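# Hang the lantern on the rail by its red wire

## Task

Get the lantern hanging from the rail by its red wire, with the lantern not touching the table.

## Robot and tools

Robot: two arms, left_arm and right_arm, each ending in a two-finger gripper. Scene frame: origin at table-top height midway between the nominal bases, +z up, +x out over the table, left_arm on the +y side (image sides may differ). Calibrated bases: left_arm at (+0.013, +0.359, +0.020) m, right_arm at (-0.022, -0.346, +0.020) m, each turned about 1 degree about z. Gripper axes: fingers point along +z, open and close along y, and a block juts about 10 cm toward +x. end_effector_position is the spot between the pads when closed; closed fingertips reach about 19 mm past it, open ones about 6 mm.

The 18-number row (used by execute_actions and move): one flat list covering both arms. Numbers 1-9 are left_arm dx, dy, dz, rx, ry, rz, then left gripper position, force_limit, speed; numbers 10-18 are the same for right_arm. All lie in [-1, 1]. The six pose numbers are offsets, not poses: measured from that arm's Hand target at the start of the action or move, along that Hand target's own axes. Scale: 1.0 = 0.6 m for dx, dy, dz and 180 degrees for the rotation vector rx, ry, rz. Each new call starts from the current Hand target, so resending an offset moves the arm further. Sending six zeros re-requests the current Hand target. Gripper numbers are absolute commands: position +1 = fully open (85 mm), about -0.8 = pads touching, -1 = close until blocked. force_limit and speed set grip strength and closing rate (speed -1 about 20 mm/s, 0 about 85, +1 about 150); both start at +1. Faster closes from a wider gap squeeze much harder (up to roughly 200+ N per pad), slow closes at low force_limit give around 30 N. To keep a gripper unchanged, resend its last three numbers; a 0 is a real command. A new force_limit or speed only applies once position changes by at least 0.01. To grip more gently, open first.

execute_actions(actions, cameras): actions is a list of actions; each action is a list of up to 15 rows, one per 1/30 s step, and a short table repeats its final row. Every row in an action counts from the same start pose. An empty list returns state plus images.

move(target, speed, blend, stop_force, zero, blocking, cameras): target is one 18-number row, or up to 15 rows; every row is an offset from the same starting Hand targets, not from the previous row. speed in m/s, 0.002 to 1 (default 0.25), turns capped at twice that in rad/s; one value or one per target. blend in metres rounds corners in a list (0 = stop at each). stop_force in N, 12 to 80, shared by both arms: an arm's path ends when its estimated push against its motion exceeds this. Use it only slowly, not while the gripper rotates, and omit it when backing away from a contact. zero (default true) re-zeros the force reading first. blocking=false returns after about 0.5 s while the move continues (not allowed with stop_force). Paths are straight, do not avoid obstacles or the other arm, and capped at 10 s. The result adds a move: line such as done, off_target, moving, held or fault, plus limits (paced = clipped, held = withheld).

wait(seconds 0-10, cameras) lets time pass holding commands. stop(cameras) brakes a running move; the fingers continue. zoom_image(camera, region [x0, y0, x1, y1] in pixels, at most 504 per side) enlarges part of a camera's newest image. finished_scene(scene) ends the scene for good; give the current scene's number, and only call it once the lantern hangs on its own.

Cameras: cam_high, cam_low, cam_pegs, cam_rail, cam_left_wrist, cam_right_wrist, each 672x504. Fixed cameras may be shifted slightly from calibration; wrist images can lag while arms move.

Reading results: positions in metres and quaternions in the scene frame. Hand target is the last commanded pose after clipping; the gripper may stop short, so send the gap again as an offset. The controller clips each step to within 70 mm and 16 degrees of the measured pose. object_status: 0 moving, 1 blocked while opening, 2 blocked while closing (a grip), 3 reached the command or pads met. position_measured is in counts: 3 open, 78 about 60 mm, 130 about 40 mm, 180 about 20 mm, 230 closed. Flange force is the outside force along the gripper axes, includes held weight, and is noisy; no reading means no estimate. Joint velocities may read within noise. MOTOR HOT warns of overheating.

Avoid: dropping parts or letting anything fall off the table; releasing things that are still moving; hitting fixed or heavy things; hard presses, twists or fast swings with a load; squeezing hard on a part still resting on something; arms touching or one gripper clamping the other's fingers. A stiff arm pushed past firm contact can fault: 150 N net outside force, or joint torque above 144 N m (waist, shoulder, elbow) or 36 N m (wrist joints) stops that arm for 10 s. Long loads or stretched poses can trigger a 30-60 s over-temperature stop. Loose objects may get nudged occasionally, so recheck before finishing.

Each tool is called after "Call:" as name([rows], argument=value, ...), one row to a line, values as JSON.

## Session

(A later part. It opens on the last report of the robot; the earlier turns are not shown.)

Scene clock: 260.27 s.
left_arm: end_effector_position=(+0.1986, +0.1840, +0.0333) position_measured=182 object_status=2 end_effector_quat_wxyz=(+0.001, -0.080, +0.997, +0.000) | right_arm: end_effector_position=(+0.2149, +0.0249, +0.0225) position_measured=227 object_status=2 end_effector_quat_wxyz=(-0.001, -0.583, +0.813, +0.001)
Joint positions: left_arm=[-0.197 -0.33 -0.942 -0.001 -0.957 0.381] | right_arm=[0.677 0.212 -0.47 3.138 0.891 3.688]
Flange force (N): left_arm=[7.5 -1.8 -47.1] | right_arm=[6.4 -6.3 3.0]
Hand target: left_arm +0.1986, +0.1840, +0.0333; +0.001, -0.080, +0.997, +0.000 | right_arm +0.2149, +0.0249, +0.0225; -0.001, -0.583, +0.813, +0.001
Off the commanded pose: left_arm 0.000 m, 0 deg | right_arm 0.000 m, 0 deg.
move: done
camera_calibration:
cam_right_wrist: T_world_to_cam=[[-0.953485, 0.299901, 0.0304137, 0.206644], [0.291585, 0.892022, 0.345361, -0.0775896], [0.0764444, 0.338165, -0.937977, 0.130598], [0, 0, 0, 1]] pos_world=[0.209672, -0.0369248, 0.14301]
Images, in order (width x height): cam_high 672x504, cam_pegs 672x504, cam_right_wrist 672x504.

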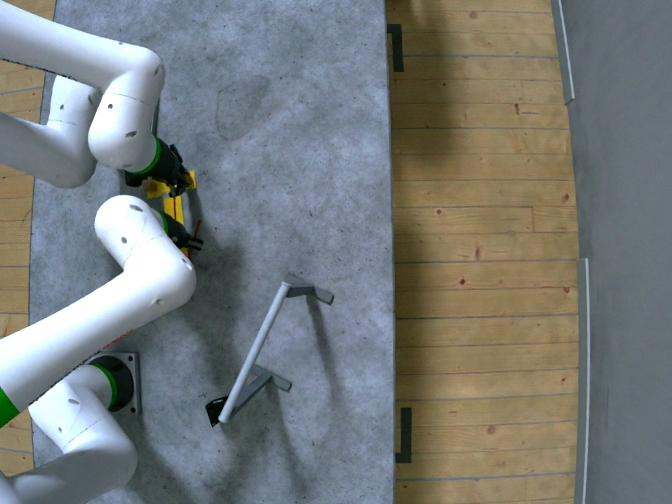

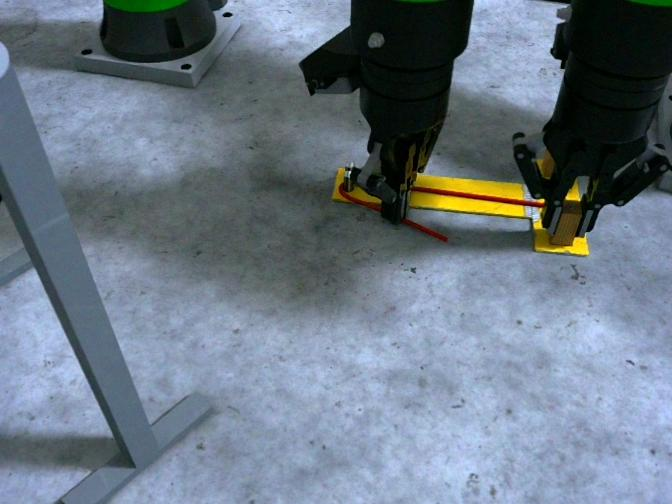

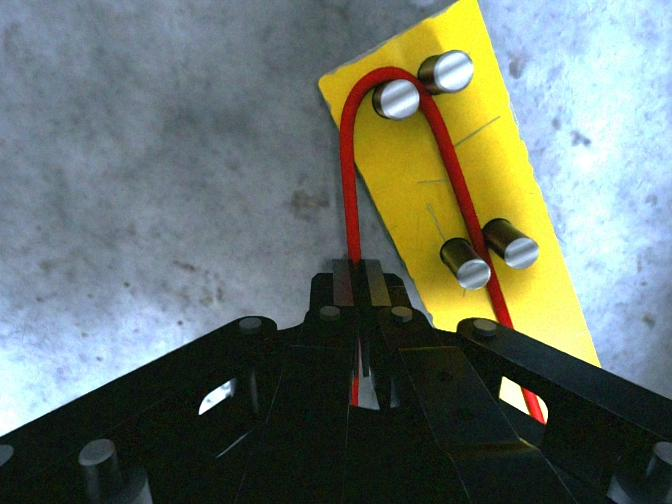

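Call:
move(target=[0,0,0,0,0,0,-1,0,-1,0,0,0,0,0,0,-0.45,0.5,-1])

Call:
move([
  [0,0,0,0,0,0,-1,0,-1,0,0,-0.1,0,0,0,-0.45,0.5,-1],
  [0,0,0,0,0,0,-1,0,-1,0.21,-0.133,-0.2125,0,0,0.1,-0.45,0.5,-1],
  [0,0,0,0,0,0,-1,0,-1,0.21,-0.133,-0.2125,0,0,0.9,-0.45,0.5,-1],
], speed=0.5, blend=0.02)

Call:
move([
  [0,0,0,0,0,0,-1,0,-1,0,0,0,0,0,0.5,-0.45,0.5,-1],
  [0,0,0,0,0,0,-1,0,-1,0,0,0,0,0,0.944,-0.45,0.5,-1],
], speed=0.5, blend=0.02, cameras=["cam_right_wrist","cam_left_wrist","cam_pegs"])

Call:
zoom_image(camera="cam_pegs", region=[310, 120, 610, 270])

Scene clock: 271.70 s.
left_arm: end_effector_position=(+0.1986, +0.1840, +0.0333) position_measured=182 object_status=2 end_effector_quat_wxyz=(+0.001, -0.080, +0.997, +0.000) | right_arm: end_effector_position=(+0.2149, +0.0250, +0.0226) position_measured=186 object_status=0 end_effector_quat_wxyz=(-0.001, -0.583, +0.813, +0.002)
Joint positions: left_arm=[-0.197 -0.33 -0.942 -0.001 -0.957 0.381] | right_arm=[0.677 0.212 -0.47 3.137 0.891 3.688]
Flange force (N): left_arm=[8.0 -2.0 -47.6] | right_arm=[2.1 0.2 3.0]
Hand target: left_arm +0.1986, +0.1840, +0.0333; +0.001, -0.080, +0.997, +0.000 | right_arm +0.2149, +0.0249, +0.0225; -0.001, -0.583, +0.813, +0.001
Off the commanded pose: left_arm 0.000 m, 0 deg | right_arm 0.000 m, 0 deg.
move: done

Scene clock: 275.37 s.
left_arm: end_effector_position=(+0.1986, +0.1840, +0.0333) position_measured=182 object_status=2 end_effector_quat_wxyz=(+0.001, -0.080, +0.997, +0.000) | right_arm: end_effector_position=(+0.2506, -0.1201, +0.1498) position_measured=186 object_status=3 end_effector_quat_wxyz=(-0.002, +0.711, +0.703, -0.001)
Joint positions: left_arm=[-0.197 -0.33 -0.942 -0.001 -0.957 0.381] | right_arm=[0.291 -0.184 -0.531 3.139 1.227 1.246]
Flange force (N): left_arm=[7.6 -1.3 -47.3] | right_arm=[-0.6 -1.5 3.1]
Hand target: left_arm +0.1986, +0.1840, +0.0333; +0.001, -0.080, +0.997, +0.000 | right_arm +0.2506, -0.1201, +0.1498; -0.002, +0.711, +0.703, -0.001
Off the commanded pose: left_arm 0.000 m, 0 deg | right_arm 0.000 m, 0 deg.
move: done; limits=paced

Scene clock: 278.87 s.
left_arm: end_effector_position=(+0.1986, +0.1840, +0.0333) position_measured=182 object_status=2 end_effector_quat_wxyz=(+0.001, -0.080, +0.997, +0.000) | right_arm: end_effector_position=(+0.2506, -0.1201, +0.1498) position_measured=186 object_status=3 end_effector_quat_wxyz=(+0.001, +0.763, -0.647, -0.002)
Joint positions: left_arm=[-0.197 -0.33 -0.942 -0.001 -0.957 0.381] | right_arm=[0.291 -0.184 -0.531 3.139 1.227 -1.72]
Flange force (N): left_arm=[7.7 -1.4 -47.1] | right_arm=[0.5 1.7 3.6]
Hand target: left_arm +0.1986, +0.1840, +0.0333; +0.001, -0.080, +0.997, +0.000 | right_arm +0.2506, -0.1201, +0.1498; +0.001, +0.763, -0.647, -0.002
Off the commanded pose: left_arm 0.000 m, 0 deg | right_arm 0.000 m, 0 deg.
move: done
camera_calibration:
cam_left_wrist: T_world_to_cam=[[-0.148673, 0.988623, 0.0228037, -0.149542], [0.925372, 0.130956, 0.355721, -0.204813], [0.348688, 0.0739881, -0.934314, 0.0765833], [0, 0, 0, 1]] pos_world=[0.140592, 0.168996, 0.147819]
cam_right_wrist: T_world_to_cam=[[-0.982406, -0.184298, 0.0302069, 0.229358], [-0.162594, 0.923611, 0.34714, 0.114782], [-0.0918765, 0.336121, -0.937327, 0.338076], [0, 0, 0, 1]] pos_world=[0.275046, -0.177378, 0.270114]
Images, in order (width x height): cam_pegs 672x504, cam_left_wrist 672x504, cam_right_wrist 672x504.

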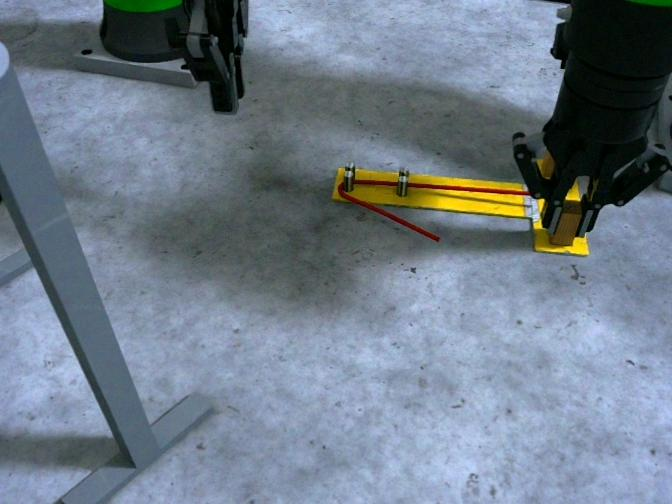

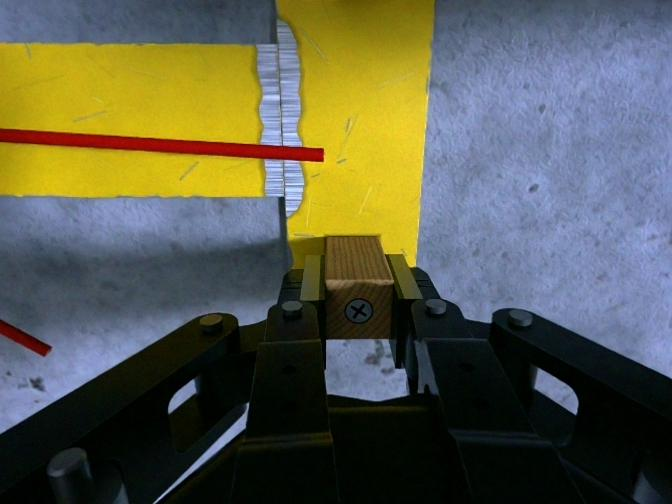

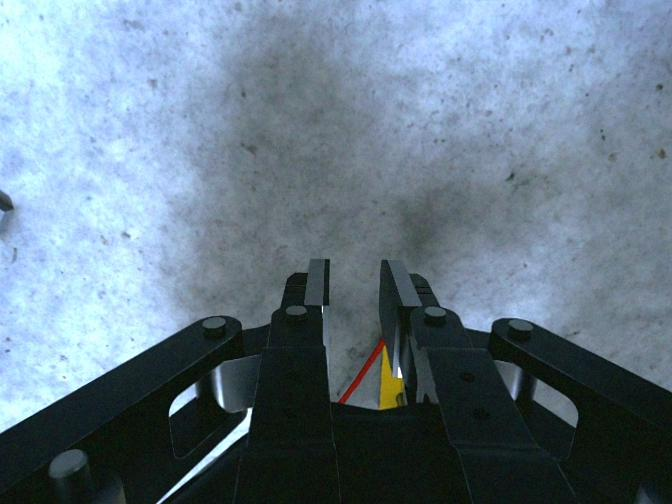

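Scaled by 1.680 from the camera's 672x504 image, which has a finer 960x720 frame.

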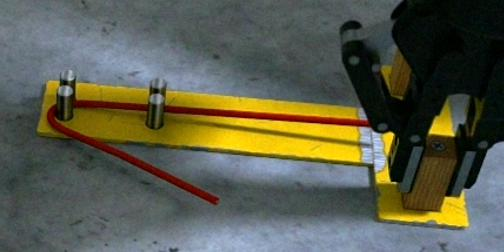

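Call:
move(target=[0,0,0,0,0,0,-1,0,-1,-0.3795,0.087,0.083,0,0,0.022,-0.45,0.5,-1], speed=0.2, cameras=["cam_right_wrist","cam_pegs"])

Scene clock: 287.20 s.
left_arm: end_effector_position=(+0.1986, +0.1840, +0.0333) position_measured=182 object_status=2 end_effector_quat_wxyz=(+0.001, -0.080, +0.997, +0.000) | right_arm: end_effector_position=(+0.1742, +0.0633, +0.1082) position_measured=186 object_status=3 end_effector_quat_wxyz=(+0.000, +0.743, -0.669, -0.003)
Joint positions: left_arm=[-0.197 -0.33 -0.942 -0.001 -0.957 0.381] | right_arm=[0.806 0.12 -0.344 3.135 1.108 -2.291]
Flange force (N): left_arm=[7.7 -1.2 -47.6] | right_arm=[1.9 0.6 3.2]
Hand target: left_arm +0.1986, +0.1840, +0.0333; +0.001, -0.080, +0.997, +0.000 | right_arm +0.1741, +0.0633, +0.1082; +0.000, +0.743, -0.669, -0.003 (not the last commanded pose)
Off the commanded pose: left_arm 0.000 m, 0 deg | right_arm 0.036 m, 1 deg.
move: held (right_arm; a check stopped the path); limits=held
pose unreachable (right arm): on one or more control steps of this call, first in action 0 (counted from 0), this arm could not follow its commanded pose, so it was not sent that pose on those steps. It may still have moved: this result reports where it is.
cause: moving toward the commanded pose would bring a part of the arm too close to another arm (a part of this arm just beyond joint 5 (wrist pitch) and a part of the left arm just beyond its joint 5 (wrist pitch), along the way the arms are being sent, or toward where that arm still pushes).
camera_calibration:
cam_right_wrist: T_world_to_cam=[[-0.991422, -0.126975, 0.0309672, 0.187196], [-0.10827, 0.930631, 0.349577, -0.0627548], [-0.0732065, 0.343225, -0.936396, 0.226584], [0, 0, 0, 1]] pos_world=[0.195383, 0.00440143, 0.228313]
Images, in order (width x height): cam_pegs 672x504, cam_right_wrist 672x504.

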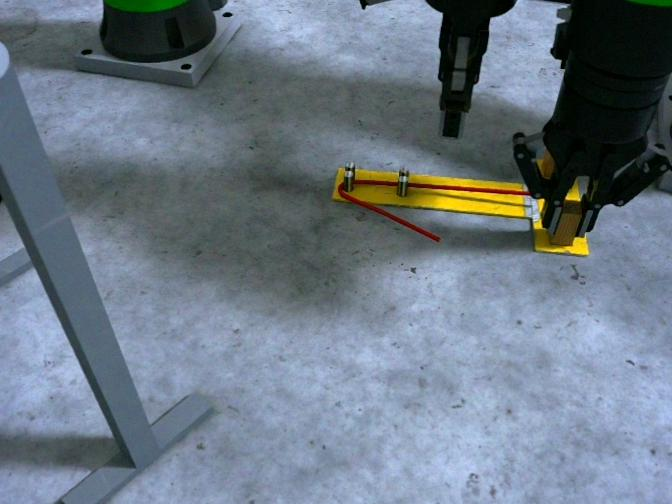

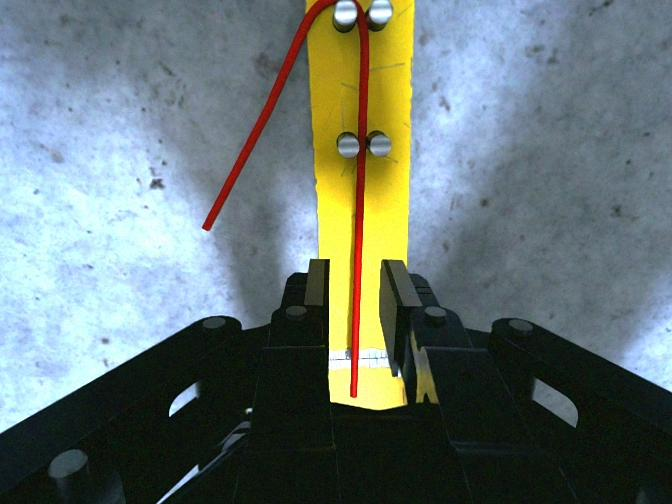

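Call:
move([
  [0,0,0,0,0,0,-1,0,-1,0,0,0,0,-0.1667,0,-0.45,0.5,-1],
  [0,0,0,0,0,0,-1,0,-1,-0.0457,0.0087,0.08,0,-0.1667,0,-0.45,0.5,-1],
], speed=0.2, cameras=["cam_right_wrist","cam_pegs"])

Scene clock: 304.27 s.
left_arm: end_effector_position=(+0.1986, +0.1840, +0.0333) position_measured=182 object_status=2 end_effector_quat_wxyz=(+0.001, -0.080, +0.997, +0.000) | right_arm: end_effector_position=(+0.1658, +0.0902, +0.0603) position_measured=186 object_status=3 end_effector_quat_wxyz=(-0.173, +0.717, -0.646, -0.195)
Joint positions: left_arm=[-0.197 -0.33 -0.942 -0.001 -0.957 0.381] | right_arm=[0.707 -0.001 -0.946 2.152 0.514 -1.343]
Flange force (N): left_arm=[7.8 -2.1 -47.5] | right_arm=[1.8 0.9 2.8]
Hand target: left_arm +0.1986, +0.1840, +0.0333; +0.001, -0.080, +0.997, +0.000 | right_arm +0.1658, +0.0902, +0.0603; -0.173, +0.717, -0.646, -0.195
Off the commanded pose: left_arm 0.000 m, 0 deg | right_arm 0.000 m, 0 deg.
move: done
camera_calibration:
cam_right_wrist: T_world_to_cam=[[-0.990408, -0.137164, 0.0166929, 0.18547], [-0.0745441, 0.632119, 0.771277, -0.0760747], [-0.116343, 0.762635, -0.63628, 0.123174], [0, 0, 0, 1]] pos_world=[0.192351, -0.0204086, 0.133952]
Images, in order (width x height): cam_pegs 672x504, cam_right_wrist 672x504.

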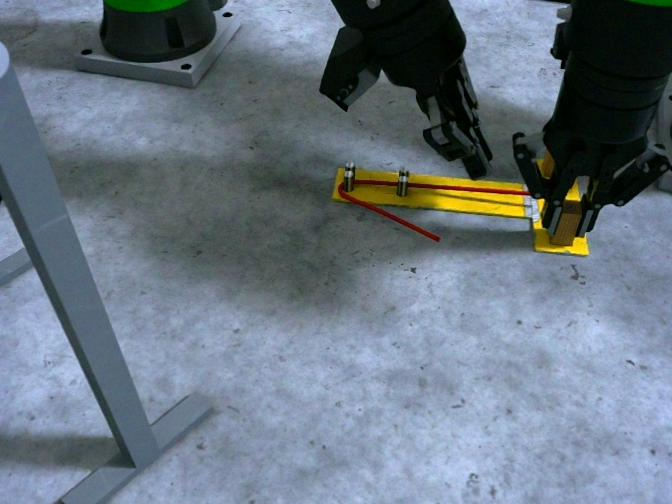

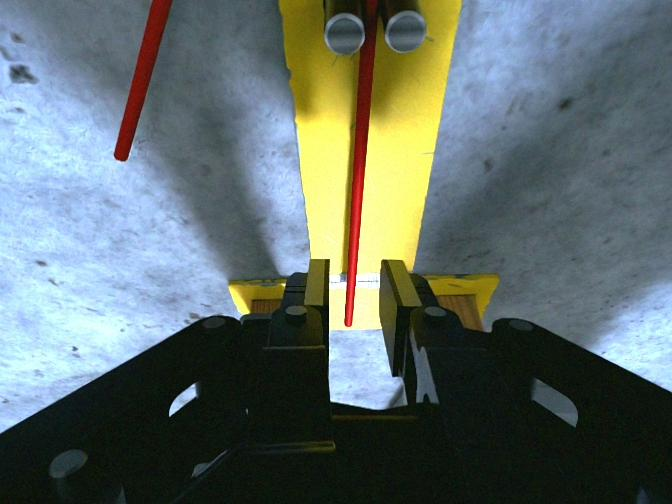

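Call:
move([
  [0,0,0,0,0,0,-1,0,-1,0.022,0,0.038,0,0,0,-0.45,0.5,-1],
  [0,0,0,0,0,0,-1,0,-1,0.034,0,0.059,0,0,0,-0.45,0.5,-1],
], speed=[0.05,0.01], stop_force=12, cameras=["cam_right_wrist"])

Scene clock: 307.93 s.
left_arm: end_effector_position=(+0.1986, +0.1840, +0.0333) position_measured=182 object_status=2 end_effector_quat_wxyz=(+0.001, -0.080, +0.997, +0.000) | right_arm: end_effector_position=(+0.1658, +0.0902, +0.0559) position_measured=186 object_status=3 end_effector_quat_wxyz=(-0.173, +0.717, -0.646, -0.195)
Joint positions: left_arm=[-0.197 -0.33 -0.942 -0.001 -0.957 0.381] | right_arm=[0.716 0.008 -0.953 2.126 0.501 -1.321]
Flange force (N): left_arm=[8.2 -0.6 -47.8] | right_arm=no reading
Hand target: left_arm +0.1986, +0.1840, +0.0333; +0.001, -0.080, +0.997, +0.000 | right_arm +0.1658, +0.0902, +0.0559; -0.173, +0.717, -0.646, -0.195 (not the last commanded pose)
Off the commanded pose: left_arm 0.000 m, 0 deg | right_arm 0.036 m, 0 deg.
move: given up (right_arm; no force reading, so stop_force could not act: that arm's path ended); path passed 0 of 2 targets
camera_calibration:
cam_right_wrist: T_world_to_cam=[[-0.990408, -0.137164, 0.0166929, 0.185557], [-0.0745441, 0.632119, 0.771277, -0.0727443], [-0.116343, 0.762635, -0.63628, 0.120298], [0, 0, 0, 1]] pos_world=[0.192351, -0.0203086, 0.129552]
Images, in order (width x height): cam_right_wrist 672x504.

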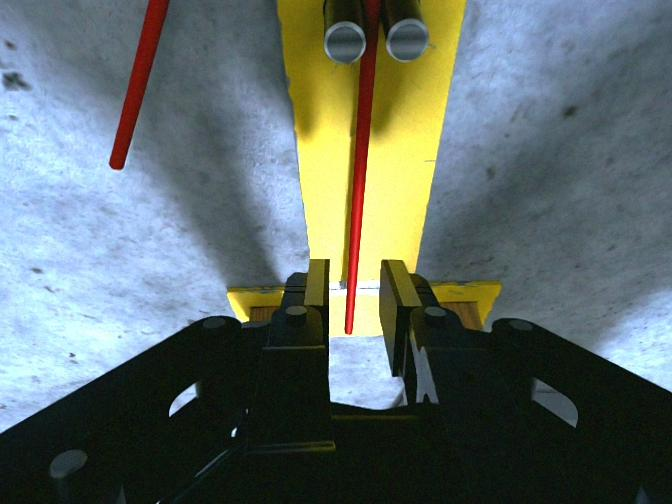

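Call:
move(target=[0,0,0,0,0,0,-1,0,-1,0.0251,0,0.0434,0,0,0,-0.45,0.5,-1], speed=0.04)

Call:
move(target=[0,0,0,0,0,0,-1,0,-1,0,0,0,0,0,0,-1,0.5,-1], cameras=["cam_right_wrist"])

Scene clock: 314.40 s.
left_arm: end_effector_position=(+0.1986, +0.1840, +0.0333) position_measured=182 object_status=2 end_effector_quat_wxyz=(+0.001, -0.080, +0.997, +0.000) | right_arm: end_effector_position=(+0.1657, +0.0903, +0.0258) position_measured=186 object_status=3 end_effector_quat_wxyz=(-0.173, +0.717, -0.646, -0.195)
Joint positions: left_arm=[-0.197 -0.33 -0.942 -0.001 -0.957 0.381] | right_arm=[0.797 0.073 -0.998 1.892 0.416 -1.137]
Flange force (N): left_arm=[8.0 -1.4 -47.2] | right_arm=no reading
Hand target: left_arm +0.1986, +0.1840, +0.0333; +0.001, -0.080, +0.997, +0.000 | right_arm +0.1656, +0.0903, +0.0258; -0.173, +0.717, -0.646, -0.195
Off the commanded pose: left_arm 0.000 m, 0 deg | right_arm 0.000 m, 0 deg.
move: done

Scene clock: 315.70 s.
left_arm: end_effector_position=(+0.1986, +0.1840, +0.0333) position_measured=182 object_status=2 end_effector_quat_wxyz=(+0.001, -0.080, +0.997, +0.000) | right_arm: end_effector_position=(+0.1656, +0.0903, +0.0258) position_measured=226 object_status=0 end_effector_quat_wxyz=(-0.173, +0.717, -0.646, -0.195)
Joint positions: left_arm=[-0.197 -0.33 -0.942 -0.001 -0.957 0.381] | right_arm=[0.797 0.073 -0.998 1.892 0.416 -1.137]
Flange force (N): left_arm=[6.3 -2.4 -45.6] | right_arm=no reading
Hand target: left_arm +0.1986, +0.1840, +0.0333; +0.001, -0.080, +0.997, +0.000 | right_arm +0.1656, +0.0903, +0.0258; -0.173, +0.717, -0.646, -0.195
Off the commanded pose: left_arm 0.000 m, 0 deg | right_arm 0.000 m, 0 deg.
move: done
camera_calibration:
cam_right_wrist: T_world_to_cam=[[-0.990409, -0.137156, 0.0167029, 0.185861], [-0.0745312, 0.63212, 0.771277, -0.0495461], [-0.116343, 0.762635, -0.63628, 0.101123], [0, 0, 0, 1]] pos_world=[0.192151, -0.0203086, 0.0994517]
Images, in order (width x height): cam_right_wrist 672x504.

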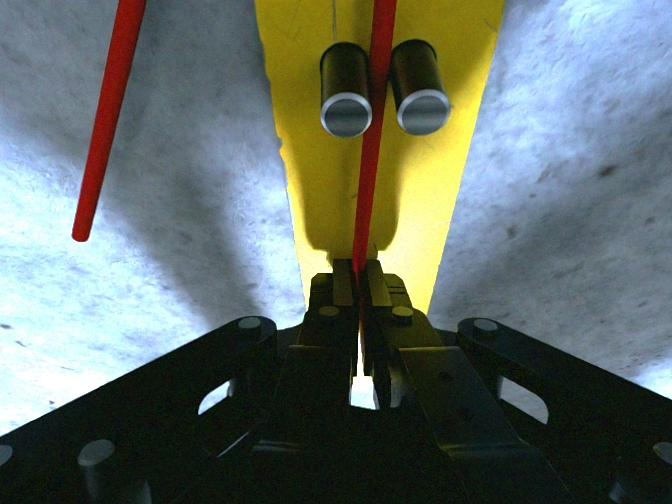

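Call:
move([
  [0,0,0,0,0,0,-1,0,-1,0.0053,0.0363,-0.0032,-0.0556,0,-0.0962,-1,0.5,-1],
  [0,0,0,0,0,0,-1,0,-1,0.0203,0.067,-0.0117,-0.111,0,-0.192,-1,0.5,-1],
  [0,0,0,0,0,0,-1,0,-1,0.0423,0.0887,-0.0245,-0.1667,0,-0.2887,-1,0.5,-1],
], blend=0.005, speed=0.08, cameras=["cam_right_wrist","cam_pegs","cam_high"])

Scene clock: 345.00 s.
left_arm: end_effector_position=(+0.1986, +0.1840, +0.0333) position_measured=182 object_status=2 end_effector_quat_wxyz=(+0.001, -0.080, +0.997, +0.000) | right_arm: end_effector_position=(+0.1158, +0.0555, +0.0260) position_measured=226 object_status=2 end_effector_quat_wxyz=(-0.055, +0.944, -0.200, -0.256)
Joint positions: left_arm=[-0.197 -0.33 -0.942 -0.001 -0.957 0.381] | right_arm=[0.595 0.279 -0.648 2.6 1.005 -0.657]
Flange force (N): left_arm=[9.3 -4.5 -45.6] | right_arm=[7.3 -1.9 -0.1]
Hand target: left_arm +0.1986, +0.1840, +0.0333; +0.001, -0.080, +0.997, +0.000 | right_arm +0.1158, +0.0555, +0.0260; -0.055, +0.944, -0.200, -0.256
Off the commanded pose: left_arm 0.000 m, 0 deg | right_arm 0.000 m, 0 deg.
move: done
camera_calibration:
cam_right_wrist: T_world_to_cam=[[-0.376365, -0.92641, 0.0106515, 0.104623], [-0.585182, 0.246619, 0.772491, 0.0490722], [-0.71827, 0.284505, -0.634937, 0.21814], [0, 0, 0, 1]] pos_world=[0.224776, 0.0227595, 0.099483]
Images, in order (width x height): cam_high 672x504, cam_pegs 672x504, cam_right_wrist 672x504.

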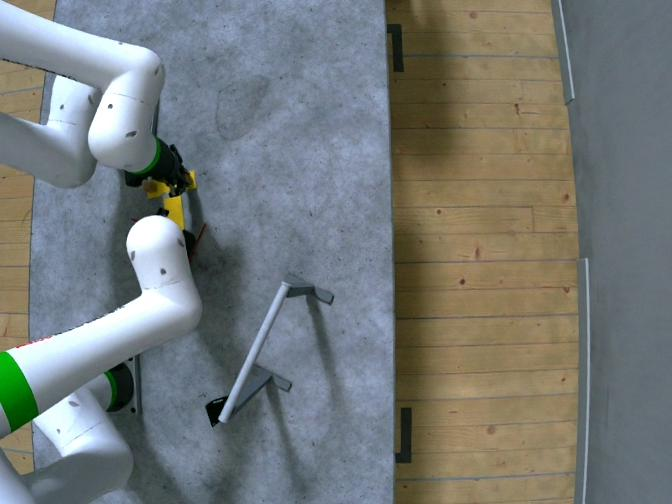

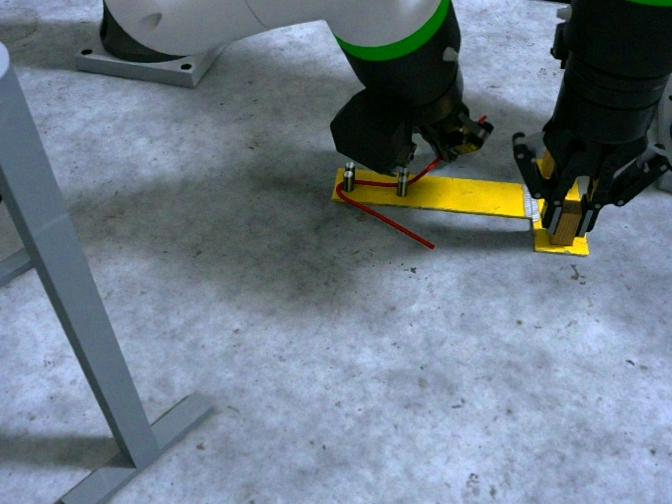

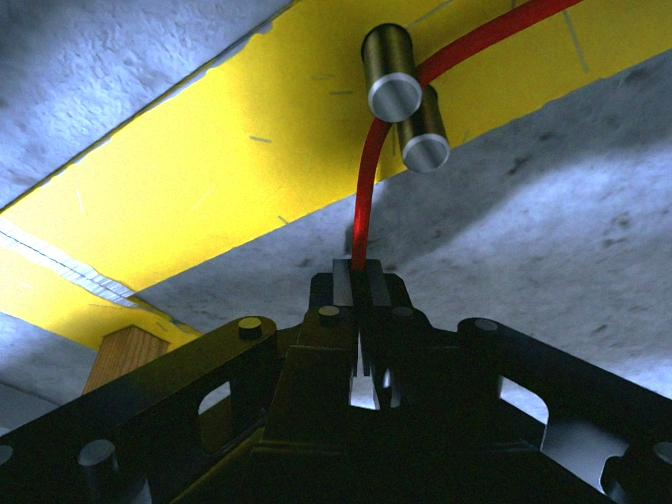

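Call:
move(target=[0,0,0,0,0,0,-1,0,-1,0.0025,0,0.0043,0,0.1667,0,-1,0.5,-1], speed=0.1)

Call:
move([
  [0,0,0,0,0,0,-1,0,-1,0.0053,0.0317,0,0,0,-0.111,-1,0.5,-1],
  [0,0,0,0,0,0,-1,0,-1,0.0202,0.058,0,0,0,-0.222,-1,0.5,-1],
  [0,0,0,0,0,0,-1,0,-1,0.042,0.0765,0,0,0,-0.333,-1,0.5,-1],
  [0,0,0,0,0,0,-1,0,-1,0.0673,0.0863,0,0,0,-0.444,-1,0.5,-1],
  [0,0,0,0,0,0,-1,0,-1,0.0802,0.0868,0,0,0,-0.5,-1,0.5,-1],
], blend=0.005, speed=0.1, cameras=["cam_right_wrist","cam_pegs","cam_high"])

Scene clock: 358.90 s.
left_arm: end_effector_position=(+0.1986, +0.1840, +0.0333) position_measured=182 object_status=2 end_effector_quat_wxyz=(+0.001, -0.080, +0.997, +0.000) | right_arm: end_effector_position=(+0.1158, +0.0555, +0.0230) position_measured=226 object_status=2 end_effector_quat_wxyz=(-0.001, +0.978, -0.207, -0.003)
Joint positions: left_arm=[-0.197 -0.33 -0.942 -0.001 -0.957 0.381] | right_arm=[0.902 0.175 -0.517 3.134 0.879 -1.337]
Flange force (N): left_arm=[-0.3 -11.7 -28.7] | right_arm=[-9.9 -1.7 3.9]
Hand target: left_arm +0.1986, +0.1840, +0.0333; +0.001, -0.080, +0.997, +0.000 | right_arm +0.1158, +0.0556, +0.0230; -0.001, +0.978, -0.207, -0.003
Off the commanded pose: left_arm 0.000 m, 0 deg | right_arm 0.000 m, 0 deg.
move: done

Scene clock: 367.07 s.
left_arm: end_effector_position=(+0.1986, +0.1840, +0.0333) position_measured=182 object_status=2 end_effector_quat_wxyz=(+0.001, -0.080, +0.997, +0.000) | right_arm: end_effector_position=(+0.1387, -0.0116, +0.0226) position_measured=226 object_status=2 end_effector_quat_wxyz=(-0.003, +0.838, +0.545, -0.001)
Joint positions: left_arm=[-0.197 -0.33 -0.942 -0.001 -0.957 0.381] | right_arm=[0.737 0.048 -0.662 3.134 0.862 0.398]
Flange force (N): left_arm=[-4.0 -6.0 -27.4] | right_arm=[-7.0 -10.4 2.3]
Hand target: left_arm +0.1986, +0.1840, +0.0333; +0.001, -0.080, +0.997, +0.000 | right_arm +0.1386, -0.0116, +0.0227; -0.003, +0.838, +0.545, -0.001
Off the commanded pose: left_arm 0.000 m, 0 deg | right_arm 0.000 m, 0 deg.
move: done
camera_calibration:
cam_right_wrist: T_world_to_cam=[[0.922354, -0.385794, 0.0206575, -0.123009], [-0.368804, -0.863285, 0.344562, 0.0484264], [-0.115097, -0.325426, -0.938536, 0.167716], [0, 0, 0, 1]] pos_world=[0.150621, 0.0489288, 0.143263]
Images, in order (width x height): cam_high 672x504, cam_pegs 672x504, cam_right_wrist 672x504.

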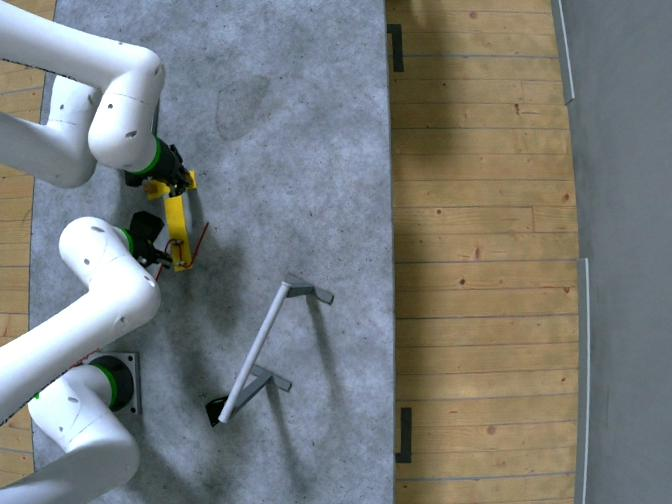

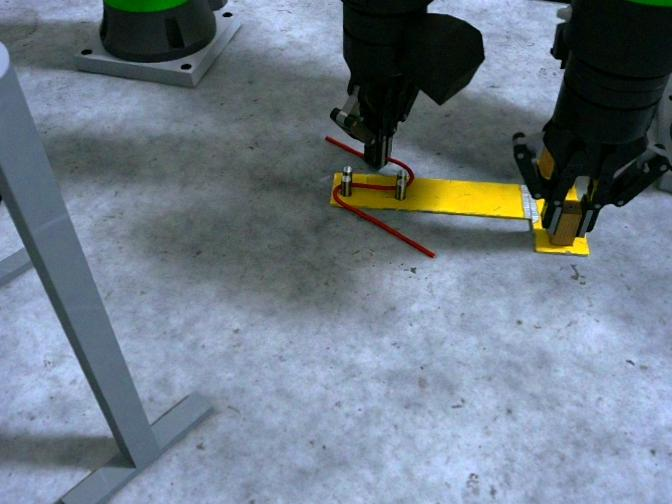

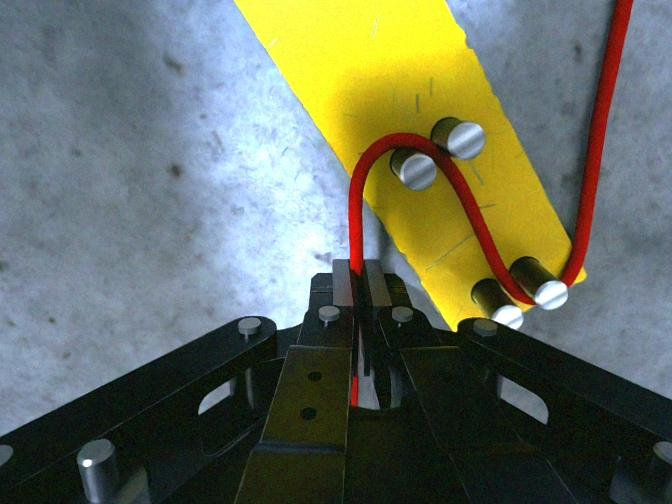

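Call:
move(target=[0,0,0,0,0,0,-1,0,-1,0,0,0,0,0,0,-0.45,0.5,-1])

Call:
move(target=[0,0,0,0,0,0,-1,0,-1,0,0,-0.22,0,0,0,-0.45,0.5,-1], speed=0.08, cameras=["all"])

Scene clock: 409.53 s.
left_arm: end_effector_position=(+0.1986, +0.1840, +0.0333) position_measured=182 object_status=2 end_effector_quat_wxyz=(+0.001, -0.080, +0.997, +0.000) | right_arm: end_effector_position=(+0.1387, -0.0116, +0.0227) position_measured=186 object_status=0 end_effector_quat_wxyz=(-0.003, +0.838, +0.545, -0.001)
Joint positions: left_arm=[-0.197 -0.33 -0.942 -0.001 -0.957 0.381] | right_arm=[0.737 0.048 -0.662 3.134 0.862 0.398]
Flange force (N): left_arm=[3.3 -7.2 -30.3] | right_arm=[-1.3 -1.4 -1.1]
Hand target: left_arm +0.1986, +0.1840, +0.0333; +0.001, -0.080, +0.997, +0.000 | right_arm +0.1386, -0.0116, +0.0227; -0.003, +0.838, +0.545, -0.001
Off the commanded pose: left_arm 0.000 m, 0 deg | right_arm 0.000 m, 0 deg.
move: done

Scene clock: 411.50 s.
left_arm: end_effector_position=(+0.1986, +0.1840, +0.0333) position_measured=182 object_status=2 end_effector_quat_wxyz=(+0.001, -0.080, +0.997, +0.000) | right_arm: end_effector_position=(+0.1393, -0.0121, +0.1546) position_measured=186 object_status=3 end_effector_quat_wxyz=(-0.003, +0.838, +0.545, -0.001)
Joint positions: left_arm=[-0.197 -0.33 -0.942 -0.001 -0.957 0.381] | right_arm=[0.734 -0.144 -0.487 3.135 1.229 0.398]
Flange force (N): left_arm=[4.5 -6.2 -32.1] | right_arm=[-2.1 0.1 3.4]
Hand target: left_arm +0.1986, +0.1840, +0.0333; +0.001, -0.080, +0.997, +0.000 | right_arm +0.1393, -0.0121, +0.1547; -0.003, +0.838, +0.545, -0.001
Off the commanded pose: left_arm 0.000 m, 0 deg | right_arm 0.000 m, 0 deg.
move: done
camera_calibration:
cam_left_wrist: T_world_to_cam=[[-0.148673, 0.988623, 0.0228037, -0.149542], [0.925372, 0.130956, 0.355721, -0.204813], [0.348688, 0.0739881, -0.934314, 0.0765833], [0, 0, 0, 1]] pos_world=[0.140592, 0.168996, 0.147819]
cam_right_wrist: T_world_to_cam=[[0.922294, -0.385946, 0.0204801, -0.126418], [-0.368891, -0.863253, 0.34455, 0.0027492], [-0.115298, -0.325331, -0.938545, 0.291539], [0, 0, 0, 1]] pos_world=[0.151222, 0.0484294, 0.275264]

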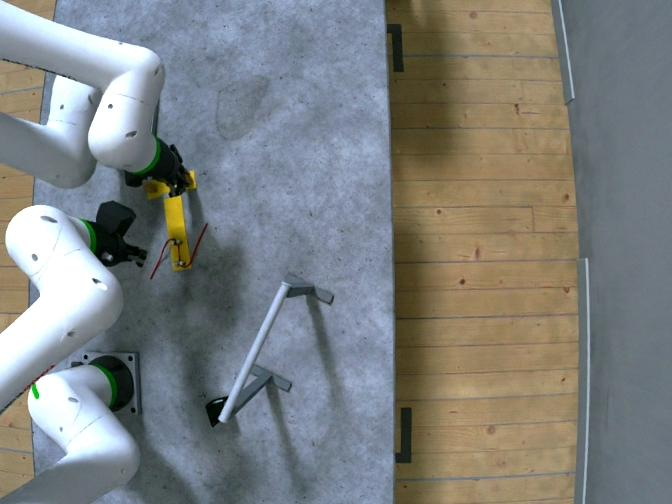

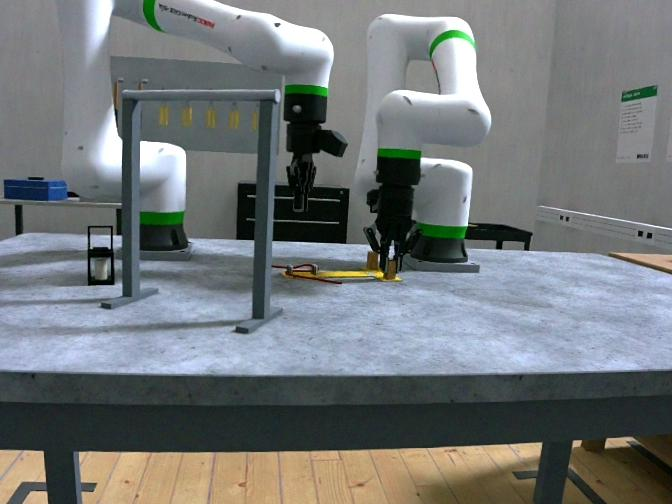

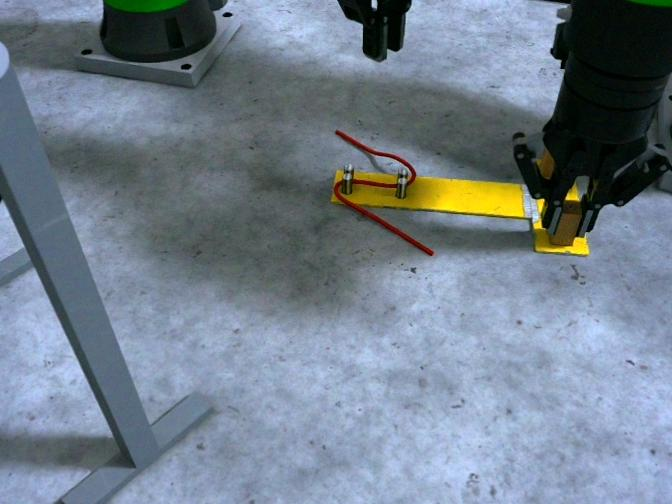

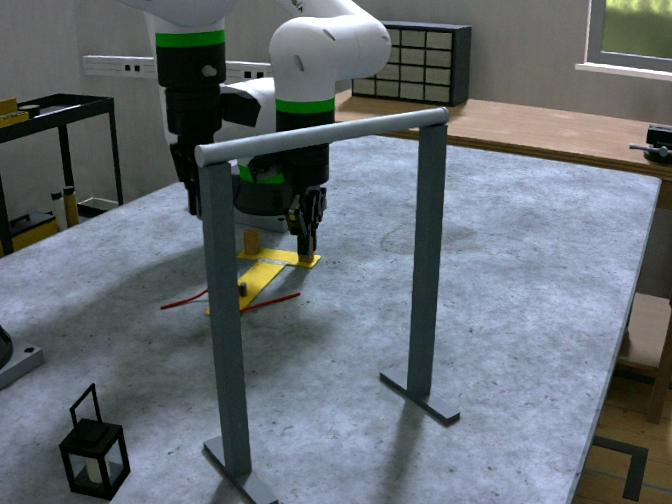

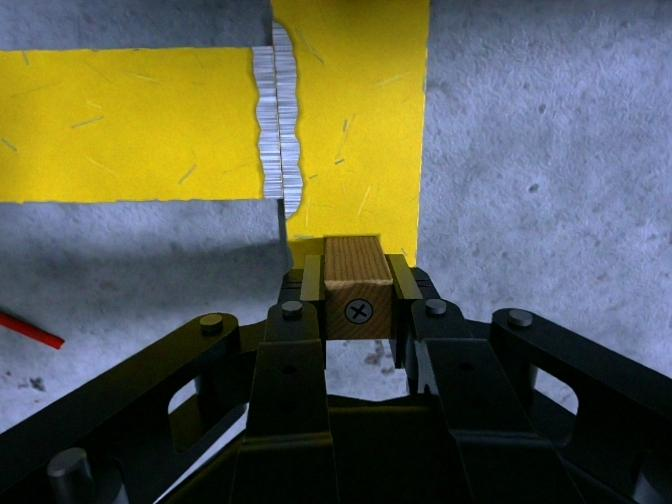

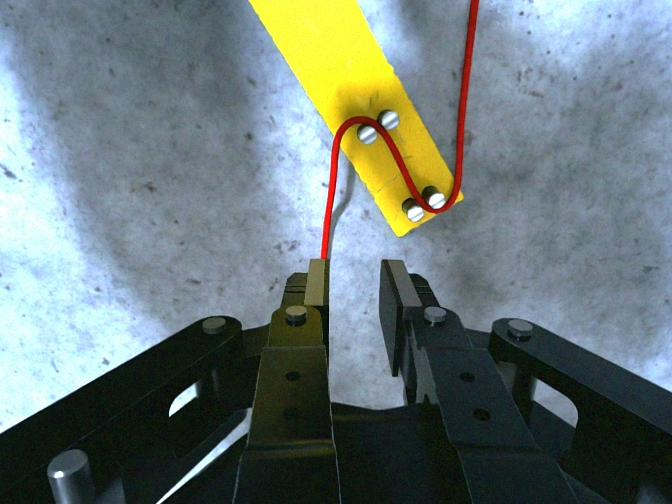

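Call:
move(target=[0,0,0,0,0,0,-1,0,-1,0.0373,0.0529,0.12,0,0,0.806,-0.5,0.5,-1], speed=0.4, cameras=["cam_right_wrist","cam_pegs"])

Scene clock: 424.93 s.
left_arm: end_effector_position=(+0.1986, +0.1840, +0.0333) position_measured=182 object_status=2 end_effector_quat_wxyz=(+0.001, -0.080, +0.997, +0.000) | right_arm: end_effector_position=(+0.1771, -0.0042, +0.0825) position_measured=192 object_status=3 end_effector_quat_wxyz=(+0.000, +0.771, -0.636, -0.003)
Joint positions: left_arm=[-0.197 -0.33 -0.942 -0.001 -0.957 0.381] | right_arm=[0.681 0.008 -0.531 3.135 1.033 -2.079]
Flange force (N): left_arm=[4.1 -5.5 -32.2] | right_arm=[2.4 0.9 3.2]
Hand target: left_arm +0.1986, +0.1840, +0.0333; +0.001, -0.080, +0.997, +0.000 | right_arm +0.1770, -0.0042, +0.0825; +0.000, +0.771, -0.636, -0.003
Off the commanded pose: left_arm 0.000 m, 0 deg | right_arm 0.000 m, 0 deg.
move: done
camera_calibration:
cam_right_wrist: T_world_to_cam=[[-0.976892, -0.21155, 0.0304784, 0.179494], [-0.187802, 0.917674, 0.350149, 0.0232526], [-0.102043, 0.336334, -0.936198, 0.230965], [0, 0, 0, 1]] pos_world=[0.203282, -0.0610479, 0.202617]
Images, in order (width x height): cam_pegs 672x504, cam_right_wrist 672x504.

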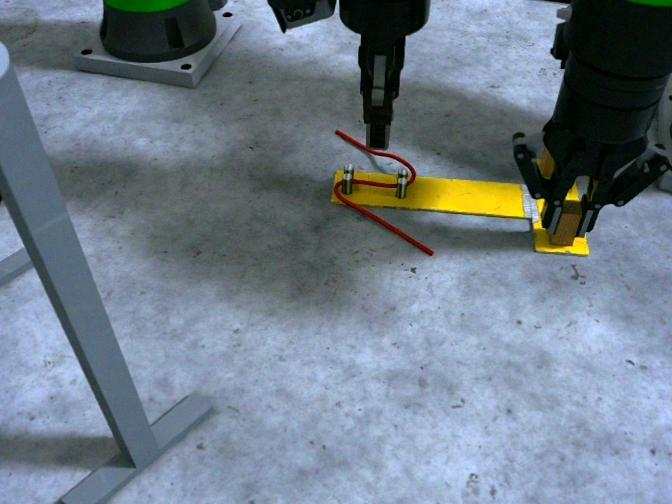

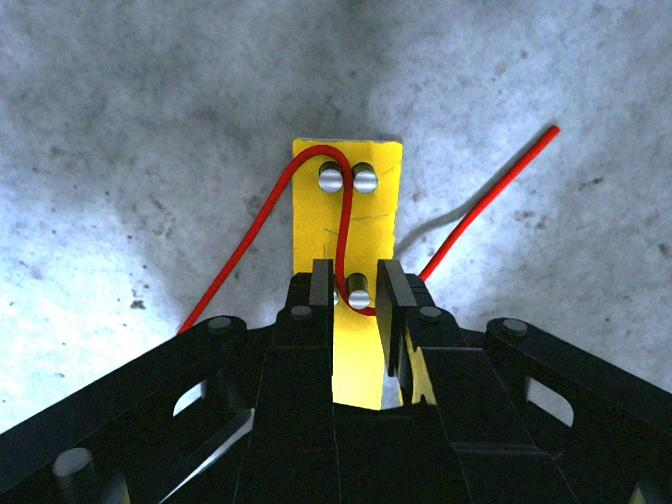

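Call:
move([
  [0,0,0,0,0,0,-1,0,-1,0,-0.005,0.05,0,0,0,-0.5,0.5,-1],
  [0,0,0,0,0,0,-1,0,-1,0,-0.005,0.11,0,0,0,-0.5,0.5,-1],
], speed=[0.06,0.012], stop_force=12, cameras=["cam_right_wrist","cam_pegs"])

Scene clock: 438.63 s.
left_arm: end_effector_position=(+0.1986, +0.1840, +0.0333) position_measured=182 object_status=2 end_effector_quat_wxyz=(+0.001, -0.080, +0.997, +0.000) | right_arm: end_effector_position=(+0.1797, -0.0033, +0.0227) position_measured=192 object_status=3 end_effector_quat_wxyz=(+0.000, +0.771, -0.636, -0.003)
Joint positions: left_arm=[-0.197 -0.33 -0.942 -0.001 -0.957 0.381] | right_arm=[0.678 0.113 -0.59 3.133 0.869 -2.075]
Flange force (N): left_arm=[4.4 -5.3 -32.4] | right_arm=[10.3 3.7 -43.9]
Hand target: left_arm +0.1986, +0.1840, +0.0333; +0.001, -0.080, +0.997, +0.000 | right_arm +0.1797, -0.0033, +0.0227; +0.000, +0.771, -0.636, -0.003 (not the last commanded pose)
Off the commanded pose: left_arm 0.000 m, 0 deg | right_arm 0.006 m, 0 deg.
move: contact (right_arm); path passed 1 of 2 targets
camera_calibration:
cam_right_wrist: T_world_to_cam=[[-0.976933, -0.211359, 0.0304874, 0.184045], [-0.187588, 0.917608, 0.350437, 0.0438588], [-0.102044, 0.336635, -0.93609, 0.174981], [0, 0, 0, 1]] pos_world=[0.205882, -0.0602503, 0.142817]
Images, in order (width x height): cam_pegs 672x504, cam_right_wrist 672x504.

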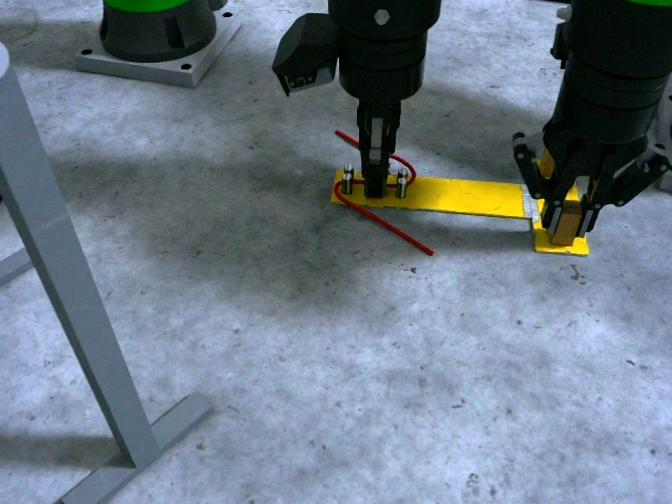

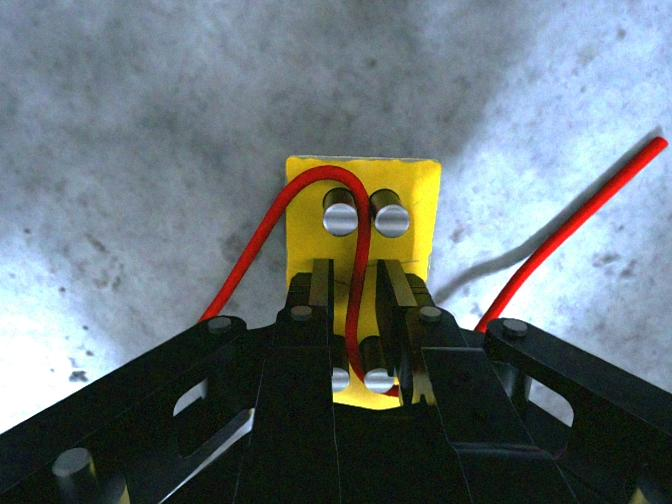

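Call:
move(target=[0,0,0,0,0,0,-1,0,-1,0,0,-0.005,0,0,0,-0.5,1,-1], speed=0.02)

Call:
move(target=[0,0,0,0,0,0,-1,0,-1,0,0,0,0,0,0,-1,1,-1])

Call:
move(target=[0,0,0,0,0,0,-1,0,-1,0,0,-0.08,0,0,0,-1,1,-1], speed=0.03, cameras=["cam_right_wrist","cam_pegs","cam_high"])

Scene clock: 444.77 s.
left_arm: end_effector_position=(+0.1986, +0.1840, +0.0333) position_measured=182 object_status=2 end_effector_quat_wxyz=(+0.001, -0.080, +0.997, +0.000) | right_arm: end_effector_position=(+0.1797, -0.0033, +0.0257) position_measured=192 object_status=3 end_effector_quat_wxyz=(+0.000, +0.771, -0.636, -0.003)
Joint positions: left_arm=[-0.197 -0.33 -0.942 -0.001 -0.957 0.381] | right_arm=[0.678 0.108 -0.587 3.134 0.877 -2.075]
Flange force (N): left_arm=[4.0 -5.7 -31.8] | right_arm=[1.3 1.2 2.8]
Hand target: left_arm +0.1986, +0.1840, +0.0333; +0.001, -0.080, +0.997, +0.000 | right_arm +0.1798, -0.0033, +0.0257; +0.000, +0.771, -0.636, -0.003
Off the commanded pose: left_arm 0.000 m, 0 deg | right_arm 0.000 m, 0 deg.
move: done

Scene clock: 446.00 s.
left_arm: end_effector_position=(+0.1986, +0.1840, +0.0333) position_measured=182 object_status=2 end_effector_quat_wxyz=(+0.001, -0.080, +0.997, +0.000) | right_arm: end_effector_position=(+0.1797, -0.0033, +0.0257) position_measured=227 object_status=0 end_effector_quat_wxyz=(+0.000, +0.771, -0.636, -0.003)
Joint positions: left_arm=[-0.197 -0.33 -0.942 -0.001 -0.957 0.381] | right_arm=[0.678 0.108 -0.587 3.134 0.877 -2.075]
Flange force (N): left_arm=[4.4 -5.8 -32.2] | right_arm=[-0.9 0.8 1.1]
Hand target: left_arm +0.1986, +0.1840, +0.0333; +0.001, -0.080, +0.997, +0.000 | right_arm +0.1798, -0.0033, +0.0257; +0.000, +0.771, -0.636, -0.003
Off the commanded pose: left_arm 0.000 m, 0 deg | right_arm 0.000 m, 0 deg.
move: done

Scene clock: 447.87 s.
left_arm: end_effector_position=(+0.1986, +0.1840, +0.0333) position_measured=182 object_status=2 end_effector_quat_wxyz=(+0.001, -0.080, +0.997, +0.000) | right_arm: end_effector_position=(+0.1800, -0.0035, +0.0737) position_measured=227 object_status=2 end_effector_quat_wxyz=(+0.000, +0.771, -0.636, -0.003)
Joint positions: left_arm=[-0.197 -0.33 -0.942 -0.001 -0.957 0.381] | right_arm=[0.677 0.027 -0.537 3.134 1.009 -2.075]
Flange force (N): left_arm=[3.2 -5.4 -31.1] | right_arm=[1.4 1.7 3.2]
Hand target: left_arm +0.1986, +0.1840, +0.0333; +0.001, -0.080, +0.997, +0.000 | right_arm +0.1800, -0.0035, +0.0737; +0.000, +0.771, -0.636, -0.003
Off the commanded pose: left_arm 0.000 m, 0 deg | right_arm 0.000 m, 0 deg.
move: done
camera_calibration:
cam_right_wrist: T_world_to_cam=[[-0.976902, -0.211489, 0.030584, 0.182708], [-0.187698, 0.917656, 0.350251, 0.0262867], [-0.10214, 0.336421, -0.936156, 0.222838], [0, 0, 0, 1]] pos_world=[0.206182, -0.0604486, 0.193816]
Images, in order (width x height): cam_high 672x504, cam_pegs 672x504, cam_right_wrist 672x504.

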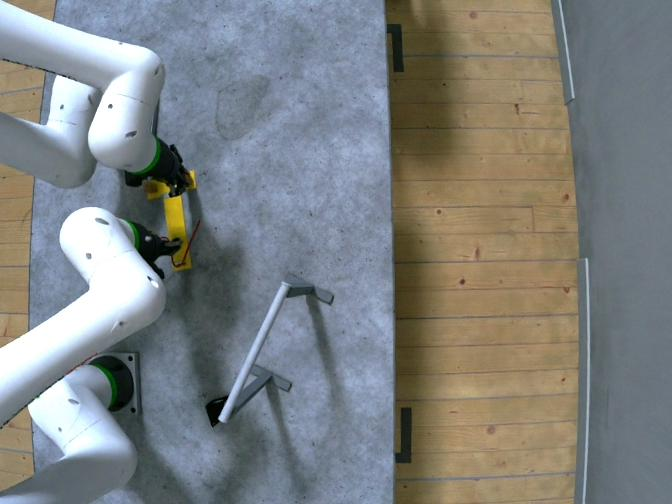

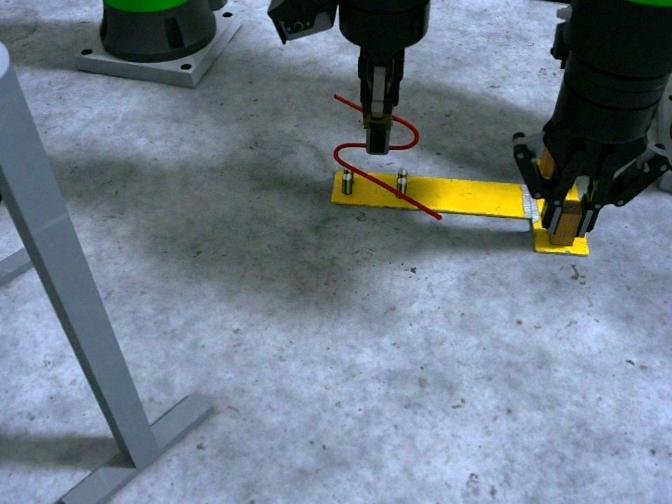

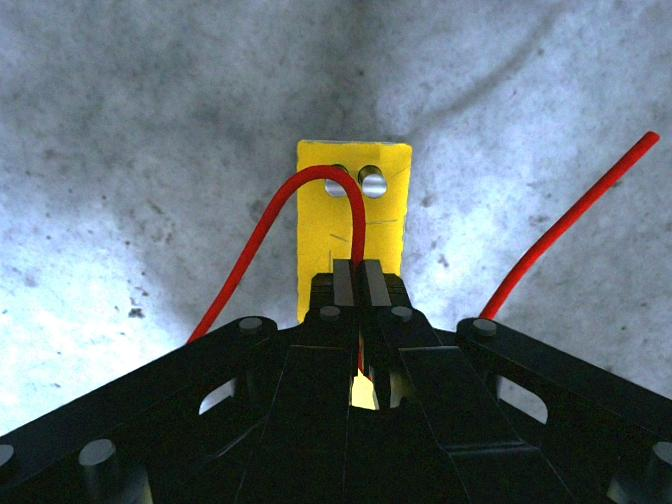

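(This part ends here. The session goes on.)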